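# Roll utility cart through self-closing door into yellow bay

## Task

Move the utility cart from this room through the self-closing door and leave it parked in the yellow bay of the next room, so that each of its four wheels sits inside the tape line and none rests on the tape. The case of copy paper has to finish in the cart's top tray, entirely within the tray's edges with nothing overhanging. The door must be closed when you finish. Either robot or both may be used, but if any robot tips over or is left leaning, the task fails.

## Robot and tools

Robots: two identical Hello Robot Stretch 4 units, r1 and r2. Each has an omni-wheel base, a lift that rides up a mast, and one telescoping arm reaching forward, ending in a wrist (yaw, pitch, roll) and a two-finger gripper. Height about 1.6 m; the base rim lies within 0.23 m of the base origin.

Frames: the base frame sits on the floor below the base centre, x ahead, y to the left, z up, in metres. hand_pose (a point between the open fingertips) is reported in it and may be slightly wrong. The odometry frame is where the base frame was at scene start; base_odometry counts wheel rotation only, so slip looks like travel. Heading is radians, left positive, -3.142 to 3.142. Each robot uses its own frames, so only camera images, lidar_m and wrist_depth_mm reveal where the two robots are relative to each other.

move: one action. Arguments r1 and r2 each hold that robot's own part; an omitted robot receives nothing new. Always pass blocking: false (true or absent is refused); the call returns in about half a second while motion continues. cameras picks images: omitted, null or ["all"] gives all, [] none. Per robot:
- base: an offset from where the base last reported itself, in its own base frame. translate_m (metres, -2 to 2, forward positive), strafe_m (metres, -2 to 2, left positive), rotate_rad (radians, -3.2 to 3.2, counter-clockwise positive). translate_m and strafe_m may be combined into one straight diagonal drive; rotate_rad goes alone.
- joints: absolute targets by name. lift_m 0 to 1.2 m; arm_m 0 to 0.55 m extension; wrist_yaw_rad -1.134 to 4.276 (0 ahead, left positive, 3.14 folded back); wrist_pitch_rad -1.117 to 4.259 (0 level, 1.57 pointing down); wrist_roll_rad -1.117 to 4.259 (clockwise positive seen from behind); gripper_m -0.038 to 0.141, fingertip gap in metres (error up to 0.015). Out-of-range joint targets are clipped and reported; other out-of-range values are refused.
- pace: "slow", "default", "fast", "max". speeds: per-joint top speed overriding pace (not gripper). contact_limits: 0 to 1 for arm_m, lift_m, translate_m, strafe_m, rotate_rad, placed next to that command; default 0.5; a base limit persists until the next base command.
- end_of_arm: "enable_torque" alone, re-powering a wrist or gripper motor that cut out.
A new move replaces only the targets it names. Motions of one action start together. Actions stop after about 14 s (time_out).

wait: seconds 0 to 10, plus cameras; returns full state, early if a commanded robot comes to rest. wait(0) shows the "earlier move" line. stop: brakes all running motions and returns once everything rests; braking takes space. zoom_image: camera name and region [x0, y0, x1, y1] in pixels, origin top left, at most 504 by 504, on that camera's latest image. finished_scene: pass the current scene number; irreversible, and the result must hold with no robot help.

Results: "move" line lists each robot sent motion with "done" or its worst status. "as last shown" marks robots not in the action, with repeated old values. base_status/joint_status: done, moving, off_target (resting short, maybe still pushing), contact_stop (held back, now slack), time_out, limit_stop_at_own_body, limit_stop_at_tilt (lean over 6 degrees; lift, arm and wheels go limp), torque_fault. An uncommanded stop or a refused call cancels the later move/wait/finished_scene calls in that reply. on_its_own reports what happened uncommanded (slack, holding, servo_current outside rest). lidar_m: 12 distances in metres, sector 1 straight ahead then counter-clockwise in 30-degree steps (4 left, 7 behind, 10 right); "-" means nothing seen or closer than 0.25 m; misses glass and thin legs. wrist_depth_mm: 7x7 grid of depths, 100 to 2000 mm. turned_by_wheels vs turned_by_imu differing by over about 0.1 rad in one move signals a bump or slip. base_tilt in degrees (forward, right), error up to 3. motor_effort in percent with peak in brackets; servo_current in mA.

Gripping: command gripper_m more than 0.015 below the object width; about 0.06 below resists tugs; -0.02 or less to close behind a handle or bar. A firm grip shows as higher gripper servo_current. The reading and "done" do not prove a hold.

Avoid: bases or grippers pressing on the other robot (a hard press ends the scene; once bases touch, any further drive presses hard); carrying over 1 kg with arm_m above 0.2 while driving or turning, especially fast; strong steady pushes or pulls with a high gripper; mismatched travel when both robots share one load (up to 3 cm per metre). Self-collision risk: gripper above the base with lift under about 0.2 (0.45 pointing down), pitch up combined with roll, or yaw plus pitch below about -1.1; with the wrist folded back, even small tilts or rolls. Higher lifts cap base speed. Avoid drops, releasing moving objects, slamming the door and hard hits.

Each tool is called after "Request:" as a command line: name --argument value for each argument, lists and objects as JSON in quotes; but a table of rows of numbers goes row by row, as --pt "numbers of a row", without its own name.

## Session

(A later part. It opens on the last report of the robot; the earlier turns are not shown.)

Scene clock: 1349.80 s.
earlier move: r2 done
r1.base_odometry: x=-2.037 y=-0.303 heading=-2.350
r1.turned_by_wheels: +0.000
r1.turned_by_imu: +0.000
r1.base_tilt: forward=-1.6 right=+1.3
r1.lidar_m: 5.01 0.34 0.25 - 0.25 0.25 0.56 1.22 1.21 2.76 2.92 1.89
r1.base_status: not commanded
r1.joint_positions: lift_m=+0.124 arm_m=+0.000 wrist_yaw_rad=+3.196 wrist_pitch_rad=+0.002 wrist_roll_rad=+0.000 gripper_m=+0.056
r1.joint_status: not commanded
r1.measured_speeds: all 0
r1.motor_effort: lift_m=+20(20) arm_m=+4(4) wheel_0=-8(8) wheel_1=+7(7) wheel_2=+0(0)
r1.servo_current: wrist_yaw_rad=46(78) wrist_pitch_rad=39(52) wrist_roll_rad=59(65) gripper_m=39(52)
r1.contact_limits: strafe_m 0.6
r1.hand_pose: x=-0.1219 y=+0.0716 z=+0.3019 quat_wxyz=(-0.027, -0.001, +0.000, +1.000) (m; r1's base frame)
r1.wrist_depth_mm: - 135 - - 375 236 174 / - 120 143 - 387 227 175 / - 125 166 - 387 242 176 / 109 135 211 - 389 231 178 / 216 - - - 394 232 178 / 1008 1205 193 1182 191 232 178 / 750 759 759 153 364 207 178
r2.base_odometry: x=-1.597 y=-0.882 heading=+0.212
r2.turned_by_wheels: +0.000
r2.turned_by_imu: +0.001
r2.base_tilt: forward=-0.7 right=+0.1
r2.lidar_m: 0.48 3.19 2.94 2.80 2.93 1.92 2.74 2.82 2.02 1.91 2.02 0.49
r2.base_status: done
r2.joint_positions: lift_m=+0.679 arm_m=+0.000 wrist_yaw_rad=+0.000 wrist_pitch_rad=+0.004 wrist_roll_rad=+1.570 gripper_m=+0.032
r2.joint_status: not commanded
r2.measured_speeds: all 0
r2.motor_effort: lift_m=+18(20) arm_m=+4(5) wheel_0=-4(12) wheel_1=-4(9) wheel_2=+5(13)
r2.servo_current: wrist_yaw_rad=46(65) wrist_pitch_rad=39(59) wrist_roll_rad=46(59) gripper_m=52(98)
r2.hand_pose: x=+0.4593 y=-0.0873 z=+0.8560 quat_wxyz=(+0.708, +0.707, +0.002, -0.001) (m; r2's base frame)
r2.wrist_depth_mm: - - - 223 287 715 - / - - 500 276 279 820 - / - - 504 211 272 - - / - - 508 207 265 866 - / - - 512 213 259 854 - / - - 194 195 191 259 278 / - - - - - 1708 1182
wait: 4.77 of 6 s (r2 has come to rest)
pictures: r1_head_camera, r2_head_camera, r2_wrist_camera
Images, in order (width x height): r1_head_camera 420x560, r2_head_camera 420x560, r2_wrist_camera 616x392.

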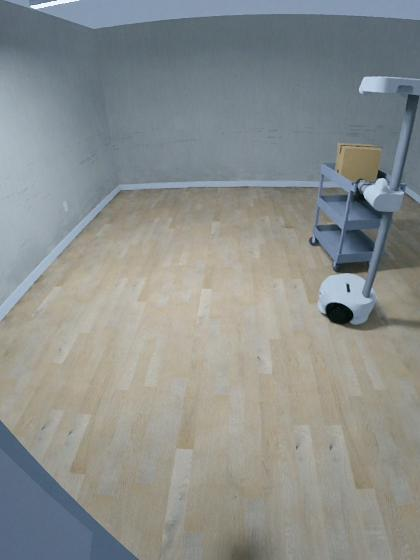

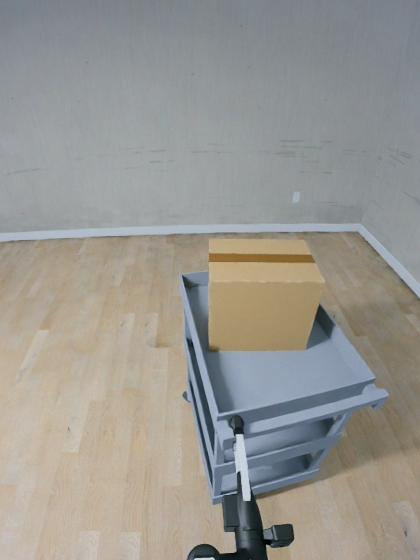

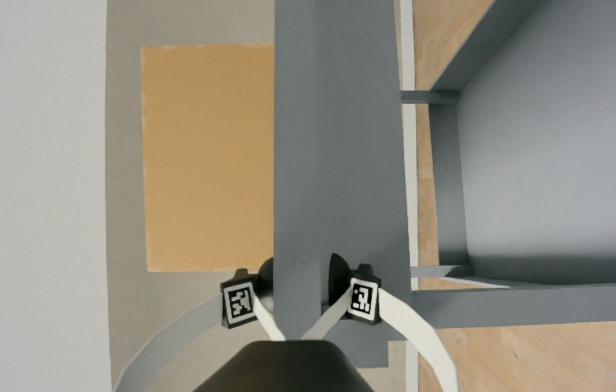

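Request:
move --blocking false --cameras '[]' --r2 '{"joints":{"gripper_m":0.1}}'

Request:
wait --seconds 2 --cameras '[]'

Request:
move --blocking false --cameras '[]' --r2 '{"base":{"translate_m":-0.13}}'

Request:
wait --seconds 2.5 --cameras '[]'

Request:
move --blocking false --cameras '[]' --r2 '{"base":{"rotate_rad":0.19}}'

Request:
wait --seconds 2.5 --cameras '["r2_head_camera"]'

Scene clock: 1372.47 s.
move: r2 moving
r1: as last shown
r1.base_tilt: forward=-1.5 right=+1.3
r1.lidar_m: 5.02 0.34 0.25 - 0.25 0.25 0.52 1.21 1.19 2.76 2.93 1.89
r1.motor_effort: lift_m=+19(20) arm_m=+4(4) wheel_0=-7(8) wheel_1=+7(7) wheel_2=+0(0)
r1.servo_current: wrist_yaw_rad=39(65) wrist_pitch_rad=46(52) wrist_roll_rad=46(59) gripper_m=52(52)
r1.contact_limits: strafe_m 0.6
r1.wrist_depth_mm: - 134 - - 373 236 173 / - 121 143 - 384 228 175 / - 125 166 - 387 242 176 / 109 135 211 - 389 231 177 / 215 - - - 394 232 178 / 991 1229 193 1205 191 232 178 / 759 768 750 154 362 206 178
r2.base_odometry: x=-1.597 y=-0.882 heading=+0.212
r2.turned_by_wheels: +0.000
r2.turned_by_imu: +0.000
r2.base_tilt: forward=-0.7 right=+0.1
r2.lidar_m: 0.48 3.17 2.93 2.79 2.90 1.92 2.73 2.79 2.04 1.93 1.99 0.48
r2.base_status: not commanded
r2.joint_positions: lift_m=+0.679 arm_m=+0.000 wrist_yaw_rad=+0.000 wrist_pitch_rad=+0.004 wrist_roll_rad=+1.570 gripper_m=+0.052
r2.joint_status: gripper_m moving
r2.measured_speeds: all 0
r2.motor_effort: lift_m=+18(18) arm_m=+4(4) wheel_0=-4(5) wheel_1=-4(5) wheel_2=+5(5)
r2.servo_current: wrist_yaw_rad=46(52) wrist_pitch_rad=52(52) wrist_roll_rad=52(59) gripper_m=91(98)
r2.hand_pose: x=+0.4593 y=-0.0873 z=+0.8560 quat_wxyz=(+0.708, +0.707, +0.002, -0.001) (m; r2's base frame)
r2.wrist_depth_mm: - - - 224 290 715 - / - - 500 276 279 842 - / - - 500 212 272 - - / - - 504 206 266 866 - / - - 512 202 258 854 - / - - 194 195 190 260 277 / - - - - - 1661 1205
pictures: none
No camera images: "cameras" was empty.

Scene clock: 1373.50 s.
earlier move: r2 done
r1.base_odometry: x=-2.037 y=-0.303 heading=-2.350
r1.turned_by_wheels: +0.000
r1.turned_by_imu: +0.000
r1.base_tilt: forward=-1.6 right=+1.3
r1.lidar_m: 5.01 0.34 0.25 - 0.25 0.25 0.55 1.22 1.19 2.77 2.94 1.87
r1.base_status: not commanded
r1.joint_positions: lift_m=+0.124 arm_m=+0.000 wrist_yaw_rad=+3.196 wrist_pitch_rad=+0.002 wrist_roll_rad=+0.000 gripper_m=+0.056
r1.joint_status: not commanded
r1.measured_speeds: all 0
r1.motor_effort: lift_m=+20(20) arm_m=+4(4) wheel_0=-7(8) wheel_1=+7(7) wheel_2=+0(0)
r1.servo_current: wrist_yaw_rad=52(65) wrist_pitch_rad=46(52) wrist_roll_rad=39(59) gripper_m=46(52)
r1.contact_limits: strafe_m 0.6
r1.hand_pose: x=-0.1219 y=+0.0716 z=+0.3019 quat_wxyz=(-0.027, -0.001, +0.000, +1.000) (m; r1's base frame)
r1.wrist_depth_mm: - 135 - - 373 236 174 / - 121 143 - 382 226 175 / - 125 166 - 387 242 176 / 109 136 211 - 389 231 177 / 215 - - - 392 232 178 / 1008 1205 194 1182 191 232 178 / 750 759 741 153 362 207 178
r2.base_odometry: x=-1.597 y=-0.882 heading=+0.212
r2.turned_by_wheels: +0.000
r2.turned_by_imu: +0.000
r2.base_tilt: forward=-0.7 right=+0.1
r2.lidar_m: 0.46 3.21 2.93 2.81 2.92 1.92 2.73 2.81 2.03 1.94 2.02 0.48
r2.base_status: not commanded
r2.joint_positions: lift_m=+0.679 arm_m=+0.000 wrist_yaw_rad=+0.000 wrist_pitch_rad=+0.004 wrist_roll_rad=+1.570 gripper_m=+0.100
r2.joint_status: all done
r2.measured_speeds: all 0
r2.motor_effort: lift_m=+18(18) arm_m=+4(5) wheel_0=-4(5) wheel_1=-4(5) wheel_2=+5(5)
r2.servo_current: wrist_yaw_rad=52(59) wrist_pitch_rad=39(52) wrist_roll_rad=59(59) gripper_m=46(124)
r2.hand_pose: x=+0.4593 y=-0.0873 z=+0.8560 quat_wxyz=(+0.708, +0.707, +0.002, -0.001) (m; r2's base frame)
r2.wrist_depth_mm: - - - 221 287 715 - / - - 500 274 276 809 - / - - 504 210 272 - - / - - 508 206 266 831 - / - - 508 257 257 854 - / - - 192 195 193 258 259 / - - - - - 1863 1160
wait: 1.03 of 2 s (r2 has come to rest)
pictures: none
No camera images: "cameras" was empty.

Scene clock: 1374.00 s.
move: r2 moving
r1: as last shown
r1.lidar_m: 4.98 0.34 0.25 - 0.25 0.25 0.55 1.22 1.18 2.78 2.95 1.86
r1.motor_effort: lift_m=+20(20) arm_m=+4(4) wheel_0=-8(8) wheel_1=+7(7) wheel_2=+0(0)
r1.servo_current: wrist_yaw_rad=46(65) wrist_pitch_rad=46(46) wrist_roll_rad=33(59) gripper_m=46(46)
r1.contact_limits: strafe_m 0.6
r1.wrist_depth_mm: - 135 - - 375 237 174 / - 121 143 - 382 229 174 / - 125 166 - 389 242 176 / 109 135 211 - 389 233 177 / 215 - - - 397 232 178 / 1025 1205 193 1160 191 232 178 / 750 768 750 153 364 207 178
r2.base_odometry: x=-1.627 y=-0.889 heading=+0.212
r2.turned_by_wheels: +0.000
r2.turned_by_imu: +0.000
r2.base_tilt: forward=-0.7 right=+0.1
r2.lidar_m: 0.49 3.24 2.94 2.82 2.91 1.88 2.70 2.79 2.04 1.93 2.02 0.48
r2.base_status: translate_m moving
r2.joint_positions: lift_m=+0.679 arm_m=+0.000 wrist_yaw_rad=+0.000 wrist_pitch_rad=+0.004 wrist_roll_rad=+1.570 gripper_m=+0.100
r2.joint_status: not commanded
r2.measured_speeds: translate_m=-0.123 strafe_m=+0.000 rotate_rad=+0.005 lift_m=+0.000 arm_m=+0.000 wrist_yaw_rad=+0.000 wrist_pitch_rad=+0.000 wrist_roll_rad=+0.000
r2.motor_effort: lift_m=+18(18) arm_m=+4(4) wheel_0=-8(11) wheel_1=-7(8) wheel_2=+11(12)
r2.servo_current: wrist_yaw_rad=52(59) wrist_pitch_rad=52(52) wrist_roll_rad=46(59) gripper_m=52(52)
r2.hand_pose: x=+0.4593 y=-0.0873 z=+0.8560 quat_wxyz=(+0.708, +0.707, +0.002, -0.001) (m; r2's base frame)
r2.wrist_depth_mm: - - - 307 314 732 - / - - 521 300 304 878 - / - - 525 293 300 904 - / - - 535 287 290 - - / - - 535 281 282 - - / - - 193 219 193 285 1118 / - - - - - 1808 1160
pictures: none
No camera images: "cameras" was empty.

Scene clock: 1375.23 s.
earlier move: r2 done
r1.base_odometry: x=-2.037 y=-0.303 heading=-2.350
r1.turned_by_wheels: +0.000
r1.turned_by_imu: +0.000
r1.base_tilt: forward=-1.6 right=+1.3
r1.lidar_m: 5.00 0.35 0.25 - 0.25 0.25 0.53 1.23 1.19 2.77 2.92 1.77
r1.base_status: not commanded
r1.joint_positions: lift_m=+0.124 arm_m=+0.000 wrist_yaw_rad=+3.196 wrist_pitch_rad=+0.002 wrist_roll_rad=+0.000 gripper_m=+0.056
r1.joint_status: not commanded
r1.measured_speeds: all 0
r1.motor_effort: lift_m=+19(20) arm_m=+4(4) wheel_0=-7(8) wheel_1=+7(7) wheel_2=+0(0)
r1.servo_current: wrist_yaw_rad=46(72) wrist_pitch_rad=46(46) wrist_roll_rad=59(65) gripper_m=46(46)
r1.contact_limits: strafe_m 0.6
r1.hand_pose: x=-0.1219 y=+0.0716 z=+0.3019 quat_wxyz=(-0.027, -0.001, +0.000, +1.000) (m; r1's base frame)
r1.wrist_depth_mm: - 134 - - 375 236 174 / - 120 142 - 382 228 175 / - 125 165 - 387 243 176 / 109 135 211 - 389 232 177 / 214 - - - 394 233 178 / 1008 1229 194 1182 191 232 178 / 750 750 750 153 364 208 178
r2.base_odometry: x=-1.723 y=-0.910 heading=+0.212
r2.turned_by_wheels: +0.000
r2.turned_by_imu: +0.000
r2.base_tilt: forward=-0.7 right=+0.0
r2.lidar_m: 0.55 3.30 2.94 2.81 2.91 1.79 2.60 2.71 2.01 1.94 1.98 0.59
r2.base_status: done
r2.joint_positions: lift_m=+0.679 arm_m=+0.000 wrist_yaw_rad=+0.000 wrist_pitch_rad=+0.004 wrist_roll_rad=+1.570 gripper_m=+0.100
r2.joint_status: not commanded
r2.measured_speeds: all 0
r2.motor_effort: lift_m=+18(18) arm_m=+4(4) wheel_0=-3(11) wheel_1=-4(9) wheel_2=+4(13)
r2.servo_current: wrist_yaw_rad=52(59) wrist_pitch_rad=39(52) wrist_roll_rad=52(59) gripper_m=46(59)
r2.hand_pose: x=+0.4593 y=-0.0873 z=+0.8560 quat_wxyz=(+0.708, +0.707, +0.002, -0.001) (m; r2's base frame)
r2.wrist_depth_mm: - - - 424 - 741 - / - - 627 413 - - - / - - 634 402 - - 407 / - - 634 392 1008 - - / - - 640 382 384 384 389 / - - 192 - 193 1499 1205 / - - - - - 1863 1205
wait: 1.23 of 2.5 s (r2 has come to rest)
pictures: none
No camera images: "cameras" was empty.

Scene clock: 1375.73 s.
move: r2 moving
r1: as last shown
r1.lidar_m: 5.02 0.35 0.25 - 0.25 0.27 0.54 1.18 1.19 2.78 2.92 1.79
r1.motor_effort: lift_m=+20(20) arm_m=+4(4) wheel_0=-8(8) wheel_1=+7(7) wheel_2=+0(0)
r1.servo_current: wrist_yaw_rad=39(72) wrist_pitch_rad=46(46) wrist_roll_rad=46(65) gripper_m=39(46)
r1.contact_limits: strafe_m 0.6
r1.wrist_depth_mm: - 134 - - 373 236 173 / - 120 143 - 382 228 175 / - 125 166 - 387 242 176 / 109 135 210 - 389 230 177 / 215 - - - 392 232 178 / 1008 1205 194 1160 191 233 178 / 759 759 750 153 362 208 178
r2.base_odometry: x=-1.723 y=-0.910 heading=+0.389
r2.turned_by_wheels: +0.177
r2.turned_by_imu: +0.172
r2.base_tilt: forward=-0.7 right=+0.1
r2.lidar_m: 0.60 3.49 2.83 2.79 3.09 1.79 2.61 2.41 1.97 1.94 0.78 0.54
r2.base_status: rotate_rad moving
r2.joint_positions: lift_m=+0.679 arm_m=+0.000 wrist_yaw_rad=+0.000 wrist_pitch_rad=+0.004 wrist_roll_rad=+1.570 gripper_m=+0.100
r2.joint_status: not commanded
r2.measured_speeds: translate_m=-0.001 strafe_m=+0.001 rotate_rad=+0.257 lift_m=+0.000 arm_m=+0.000 wrist_yaw_rad=+0.000 wrist_pitch_rad=+0.000 wrist_roll_rad=+0.000
r2.motor_effort: lift_m=+18(18) arm_m=+4(4) wheel_0=-2(10) wheel_1=-4(9) wheel_2=-4(10)
r2.servo_current: wrist_yaw_rad=46(52) wrist_pitch_rad=39(46) wrist_roll_rad=59(59) gripper_m=52(52)
r2.hand_pose: x=+0.4593 y=-0.0873 z=+0.8560 quat_wxyz=(+0.708, +0.707, +0.002, -0.001) (m; r2's base frame)
r2.wrist_depth_mm: - - 569 355 960 - - / - - 585 357 359 - - / - - 609 301 366 364 - / - - - - - 1499 1118 / - - - - - 1661 1205 / - - 193 - 194 1537 1182 / - - - - - 1808 1205
pictures: none
No camera images: "cameras" was empty.

Scene clock: 1376.13 s.
earlier move: r2 done
r1.base_odometry: x=-2.037 y=-0.303 heading=-2.350
r1.turned_by_wheels: +0.000
r1.turned_by_imu: +0.000
r1.base_tilt: forward=-1.6 right=+1.2
r1.lidar_m: 5.00 0.34 0.25 - 0.25 0.25 0.54 1.19 1.19 2.76 2.91 1.78
r1.base_status: not commanded
r1.joint_positions: lift_m=+0.124 arm_m=+0.000 wrist_yaw_rad=+3.196 wrist_pitch_rad=+0.002 wrist_roll_rad=+0.000 gripper_m=+0.056
r1.joint_status: not commanded
r1.measured_speeds: all 0
r1.motor_effort: lift_m=+20(20) arm_m=+4(4) wheel_0=-7(8) wheel_1=+7(7) wheel_2=+0(0)
r1.servo_current: wrist_yaw_rad=46(72) wrist_pitch_rad=46(46) wrist_roll_rad=59(65) gripper_m=39(46)
r1.contact_limits: strafe_m 0.6
r1.hand_pose: x=-0.1219 y=+0.0716 z=+0.3019 quat_wxyz=(-0.027, -0.001, +0.000, +1.000) (m; r1's base frame)
r1.wrist_depth_mm: - 135 - - 373 237 174 / - 120 142 - 382 228 174 / - 125 165 - 387 242 176 / 109 135 211 - 392 232 178 / 216 - - - 394 233 178 / 1008 1205 195 1160 191 233 179 / 750 759 759 153 364 208 178
r2.base_odometry: x=-1.723 y=-0.910 heading=+0.401
r2.turned_by_wheels: +0.012
r2.turned_by_imu: +0.012
r2.base_tilt: forward=-0.6 right=+0.0
r2.lidar_m: 0.62 3.43 2.82 2.81 3.12 1.79 2.60 2.40 1.97 1.95 0.76 0.55
r2.base_status: done
r2.joint_positions: lift_m=+0.679 arm_m=+0.000 wrist_yaw_rad=+0.000 wrist_pitch_rad=+0.004 wrist_roll_rad=+1.570 gripper_m=+0.100
r2.joint_status: not commanded
r2.measured_speeds: all 0
r2.motor_effort: lift_m=+18(18) arm_m=+4(4) wheel_0=-4(10) wheel_1=-3(9) wheel_2=-5(10)
r2.servo_current: wrist_yaw_rad=52(59) wrist_pitch_rad=39(46) wrist_roll_rad=46(59) gripper_m=52(52)
r2.hand_pose: x=+0.4593 y=-0.0873 z=+0.8560 quat_wxyz=(+0.708, +0.707, +0.002, -0.001) (m; r2's base frame)
r2.wrist_depth_mm: - - 564 351 351 - - / - - 580 355 353 - - / - - 609 296 359 362 - / - - - - - 1708 1182 / - - - - - 1708 1205 / - - 193 - 195 1499 1182 / - - - - - 1863 1182
wait: 0.40 of 2.5 s (r2 has come to rest)
pictures: r2_head_camera
Images, in order (width x height): r2_head_camera 420x560.

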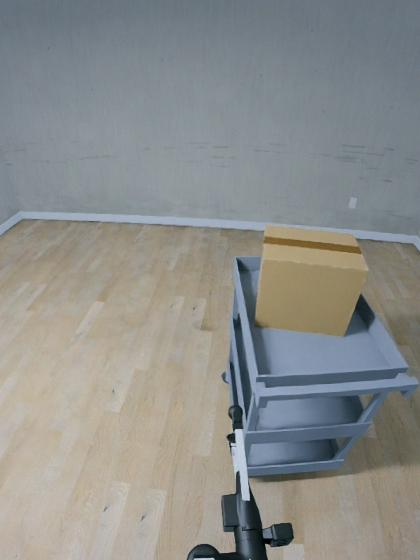

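Request:
move --blocking false --cameras '[]' --r2 '{"base":{"strafe_m":-0.28},"joints":{"lift_m":0.69}}'

Request:
wait --seconds 3 --cameras '[]'

Request:
move --blocking false --cameras '[]' --r2 '{"base":{"translate_m":0.12},"pace":"slow","contact_limits":{"translate_m":0.2}}'

Request:
wait --seconds 3 --cameras '["r2_head_camera","r2_wrist_camera"]'

Scene clock: 1384.67 s.
move: r2 moving
r1: as last shown
r1.base_tilt: forward=-1.6 right=+1.3
r1.lidar_m: 5.00 0.35 0.25 - 0.25 0.25 0.52 1.19 1.19 2.78 2.93 1.80
r1.servo_current: wrist_yaw_rad=46(59) wrist_pitch_rad=46(46) wrist_roll_rad=52(65) gripper_m=39(46)
r1.contact_limits: strafe_m 0.6
r1.wrist_depth_mm: - 135 - - 375 238 174 / - 121 142 - 382 228 174 / - 125 166 - 387 241 176 / 109 135 211 - 392 231 178 / 216 - - - 392 233 178 / 1025 1229 194 1205 191 233 178 / 750 759 750 153 364 208 178
r2.base_odometry: x=-1.709 y=-0.943 heading=+0.401
r2.turned_by_wheels: +0.000
r2.turned_by_imu: +0.000
r2.base_tilt: forward=-0.6 right=+0.0
r2.lidar_m: 0.55 3.47 2.86 2.86 1.97 1.81 2.61 2.38 1.90 1.87 0.77 0.56
r2.base_status: strafe_m moving
r2.joint_positions: lift_m=+0.690 arm_m=+0.000 wrist_yaw_rad=+0.000 wrist_pitch_rad=+0.004 wrist_roll_rad=+1.570 gripper_m=+0.100
r2.joint_status: lift_m moving
r2.measured_speeds: translate_m=+0.001 strafe_m=-0.142 rotate_rad=-0.008 lift_m=+0.000 arm_m=+0.000 wrist_yaw_rad=+0.000 wrist_pitch_rad=+0.000 wrist_roll_rad=+0.000
r2.motor_effort: lift_m=+22(24) arm_m=+4(4) wheel_0=+11(14) wheel_1=-9(12) wheel_2=-1(4)
r2.servo_current: wrist_yaw_rad=46(52) wrist_pitch_rad=46(46) wrist_roll_rad=46(52) gripper_m=52(59)
r2.hand_pose: x=+0.4593 y=-0.0873 z=+0.8667 quat_wxyz=(+0.708, +0.707, +0.002, -0.001) (m; r2's base frame)
r2.wrist_depth_mm: - - 559 349 353 - - / - - 580 349 353 946 - / - - 603 355 355 960 - / - - - 615 362 364 364 / - - - - - 1756 1229 / - - 193 - 194 1537 1182 / - - - - - 1863 1205
pictures: none
No camera images: "cameras" was empty.

Scene clock: 1386.43 s.
earlier move: r2 done
r1.base_odometry: x=-2.037 y=-0.303 heading=-2.350
r1.turned_by_wheels: +0.000
r1.turned_by_imu: +0.000
r1.base_tilt: forward=-1.6 right=+1.3
r1.lidar_m: 5.02 0.35 0.25 - 0.25 0.25 0.54 1.20 1.18 2.76 2.92 1.94
r1.base_status: not commanded
r1.joint_positions: lift_m=+0.124 arm_m=+0.000 wrist_yaw_rad=+3.196 wrist_pitch_rad=+0.002 wrist_roll_rad=+0.000 gripper_m=+0.056
r1.joint_status: not commanded
r1.measured_speeds: all 0
r1.motor_effort: lift_m=+20(20) arm_m=+4(4) wheel_0=-8(9) wheel_1=+7(7) wheel_2=+0(0)
r1.servo_current: wrist_yaw_rad=59(65) wrist_pitch_rad=46(52) wrist_roll_rad=39(65) gripper_m=39(46)
r1.contact_limits: strafe_m 0.6
r1.hand_pose: x=-0.1219 y=+0.0716 z=+0.3019 quat_wxyz=(-0.027, -0.001, +0.000, +1.000) (m; r1's base frame)
r1.wrist_depth_mm: - 135 - - 375 237 173 / - 121 143 - 382 228 175 / - 125 166 - 387 243 175 / 109 135 211 - 392 231 177 / 215 - - - 394 231 178 / 1025 1205 195 1182 191 233 178 / 750 750 768 154 364 208 178
r2.base_odometry: x=-1.614 y=-1.167 heading=+0.401
r2.turned_by_wheels: +0.000
r2.turned_by_imu: +0.000
r2.base_tilt: forward=-0.7 right=+0.1
r2.lidar_m: 0.50 3.53 3.10 3.08 2.10 1.97 2.65 2.06 1.69 1.66 1.85 0.54
r2.base_status: done
r2.joint_positions: lift_m=+0.690 arm_m=+0.000 wrist_yaw_rad=+0.000 wrist_pitch_rad=+0.004 wrist_roll_rad=+1.570 gripper_m=+0.100
r2.joint_status: all done
r2.measured_speeds: all 0
r2.motor_effort: lift_m=+21(24) arm_m=+4(5) wheel_0=+1(15) wheel_1=-2(13) wheel_2=+0(4)
r2.servo_current: wrist_yaw_rad=72(72) wrist_pitch_rad=46(52) wrist_roll_rad=46(65) gripper_m=52(59)
r2.hand_pose: x=+0.4593 y=-0.0873 z=+0.8667 quat_wxyz=(+0.708, +0.707, +0.002, -0.001) (m; r2's base frame)
r2.wrist_depth_mm: - - - 347 357 1430 355 / - - - 349 351 1576 - / - - 554 353 353 931 - / - - 569 355 357 946 - / - - 585 357 355 - - / - - 195 357 193 - - / - - - - - 1863 517
wait: 1.77 of 3 s (r2 has come to rest)
pictures: none
No camera images: "cameras" was empty.

Scene clock: 1386.93 s.
move: r2 moving
r1: as last shown
r1.lidar_m: 5.01 0.33 0.25 - 0.25 0.25 0.51 1.17 1.19 2.78 2.92 1.95
r1.motor_effort: lift_m=+19(20) arm_m=+4(4) wheel_0=-8(8) wheel_1=+7(7) wheel_2=+0(0)
r1.servo_current: wrist_yaw_rad=52(59) wrist_pitch_rad=39(46) wrist_roll_rad=33(65) gripper_m=33(46)
r1.contact_limits: strafe_m 0.6
r1.wrist_depth_mm: - 135 - - 375 236 174 / - 121 142 - 379 227 175 / - 125 166 - 389 242 176 / 109 136 212 - 389 231 177 / 215 - - - 394 233 178 / 1008 1182 193 1160 191 233 178 / 741 750 750 153 362 208 178
r2.base_odometry: x=-1.603 y=-1.163 heading=+0.401
r2.turned_by_wheels: +0.000
r2.turned_by_imu: +0.000
r2.base_tilt: forward=-0.7 right=+0.1
r2.lidar_m: 0.49 3.49 3.11 3.08 2.16 1.97 2.64 2.08 1.68 1.66 1.86 0.55
r2.base_status: translate_m moving
r2.joint_positions: lift_m=+0.690 arm_m=+0.000 wrist_yaw_rad=+0.000 wrist_pitch_rad=+0.004 wrist_roll_rad=+1.570 gripper_m=+0.100
r2.joint_status: not commanded
r2.measured_speeds: translate_m=+0.048 strafe_m=+0.000 rotate_rad=+0.001 lift_m=+0.000 arm_m=+0.000 wrist_yaw_rad=+0.000 wrist_pitch_rad=+0.000 wrist_roll_rad=+0.000
r2.motor_effort: lift_m=+21(21) arm_m=+4(5) wheel_0=+6(9) wheel_1=+5(5) wheel_2=-10(10)
r2.servo_current: wrist_yaw_rad=52(59) wrist_pitch_rad=39(46) wrist_roll_rad=52(59) gripper_m=59(59)
r2.contact_limits: translate_m 0.2
r2.hand_pose: x=+0.4593 y=-0.0873 z=+0.8667 quat_wxyz=(+0.708, +0.707, +0.002, -0.001) (m; r2's base frame)
r2.wrist_depth_mm: - - - 338 345 1397 353 / - - - 338 342 1618 - / - - 539 342 343 917 - / - - 554 345 345 946 - / - - 574 569 345 - - / - - 195 287 193 - - / - - - - - 1863 517
pictures: none
No camera images: "cameras" was empty.

Scene clock: 1388.93 s.
earlier move: r2 done
r1.base_odometry: x=-2.037 y=-0.303 heading=-2.350
r1.turned_by_wheels: +0.000
r1.turned_by_imu: +0.000
r1.base_tilt: forward=-1.6 right=+1.3
r1.lidar_m: 5.01 0.36 0.25 - 0.25 0.25 0.57 1.22 1.21 2.77 2.93 2.04
r1.base_status: not commanded
r1.joint_positions: lift_m=+0.124 arm_m=+0.000 wrist_yaw_rad=+3.196 wrist_pitch_rad=+0.002 wrist_roll_rad=+0.000 gripper_m=+0.056
r1.joint_status: not commanded
r1.measured_speeds: all 0
r1.motor_effort: lift_m=+20(20) arm_m=+4(4) wheel_0=-8(8) wheel_1=+7(7) wheel_2=+0(0)
r1.servo_current: wrist_yaw_rad=39(65) wrist_pitch_rad=39(52) wrist_roll_rad=52(65) gripper_m=39(52)
r1.contact_limits: strafe_m 0.6
r1.hand_pose: x=-0.1219 y=+0.0716 z=+0.3019 quat_wxyz=(-0.027, -0.001, +0.000, +1.000) (m; r1's base frame)
r1.wrist_depth_mm: - 135 - - 375 238 174 / - 121 143 - 382 228 174 / - 125 166 - 387 242 176 / 109 135 211 - 389 231 177 / 215 - - - 392 232 178 / 1025 1229 195 1160 191 234 179 / 750 759 759 154 362 208 178
r2.base_odometry: x=-1.504 y=-1.121 heading=+0.401
r2.turned_by_wheels: +0.000
r2.turned_by_imu: +0.001
r2.base_tilt: forward=-0.7 right=+0.0
r2.lidar_m: 0.40 0.44 3.08 3.06 2.20 2.06 2.76 2.09 1.68 1.68 1.86 0.44
r2.base_status: done
r2.joint_positions: lift_m=+0.690 arm_m=+0.000 wrist_yaw_rad=+0.000 wrist_pitch_rad=+0.004 wrist_roll_rad=+1.570 gripper_m=+0.100
r2.joint_status: not commanded
r2.measured_speeds: all 0
r2.motor_effort: lift_m=+21(21) arm_m=+4(5) wheel_0=+4(10) wheel_1=+5(8) wheel_2=-6(11)
r2.servo_current: wrist_yaw_rad=39(59) wrist_pitch_rad=39(52) wrist_roll_rad=59(59) gripper_m=52(59)
r2.contact_limits: translate_m 0.2
r2.hand_pose: x=+0.4593 y=-0.0874 z=+0.8667 quat_wxyz=(+0.708, +0.707, +0.002, -0.001) (m; r2's base frame)
r2.wrist_depth_mm: - - - 182 242 1661 1160 / - - - 183 242 1499 - / - - 445 183 243 - - / - - 459 184 244 - - / - - 469 184 245 - - / - - 195 185 194 - - / - - 508 - 247 1708 517
wait: 2.00 of 3 s (r2 has come to rest)
pictures: r2_head_camera, r2_wrist_camera
Images, in order (width x height): r2_head_camera 420x560, r2_wrist_camera 616x392.

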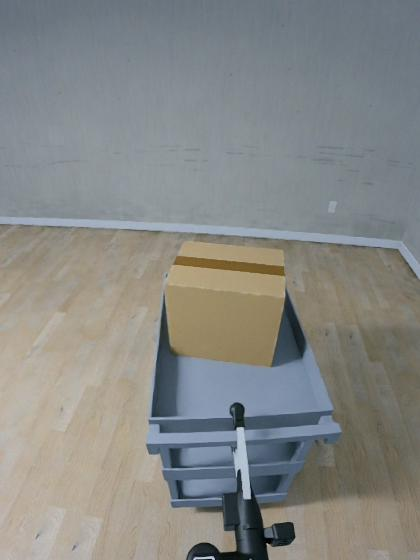

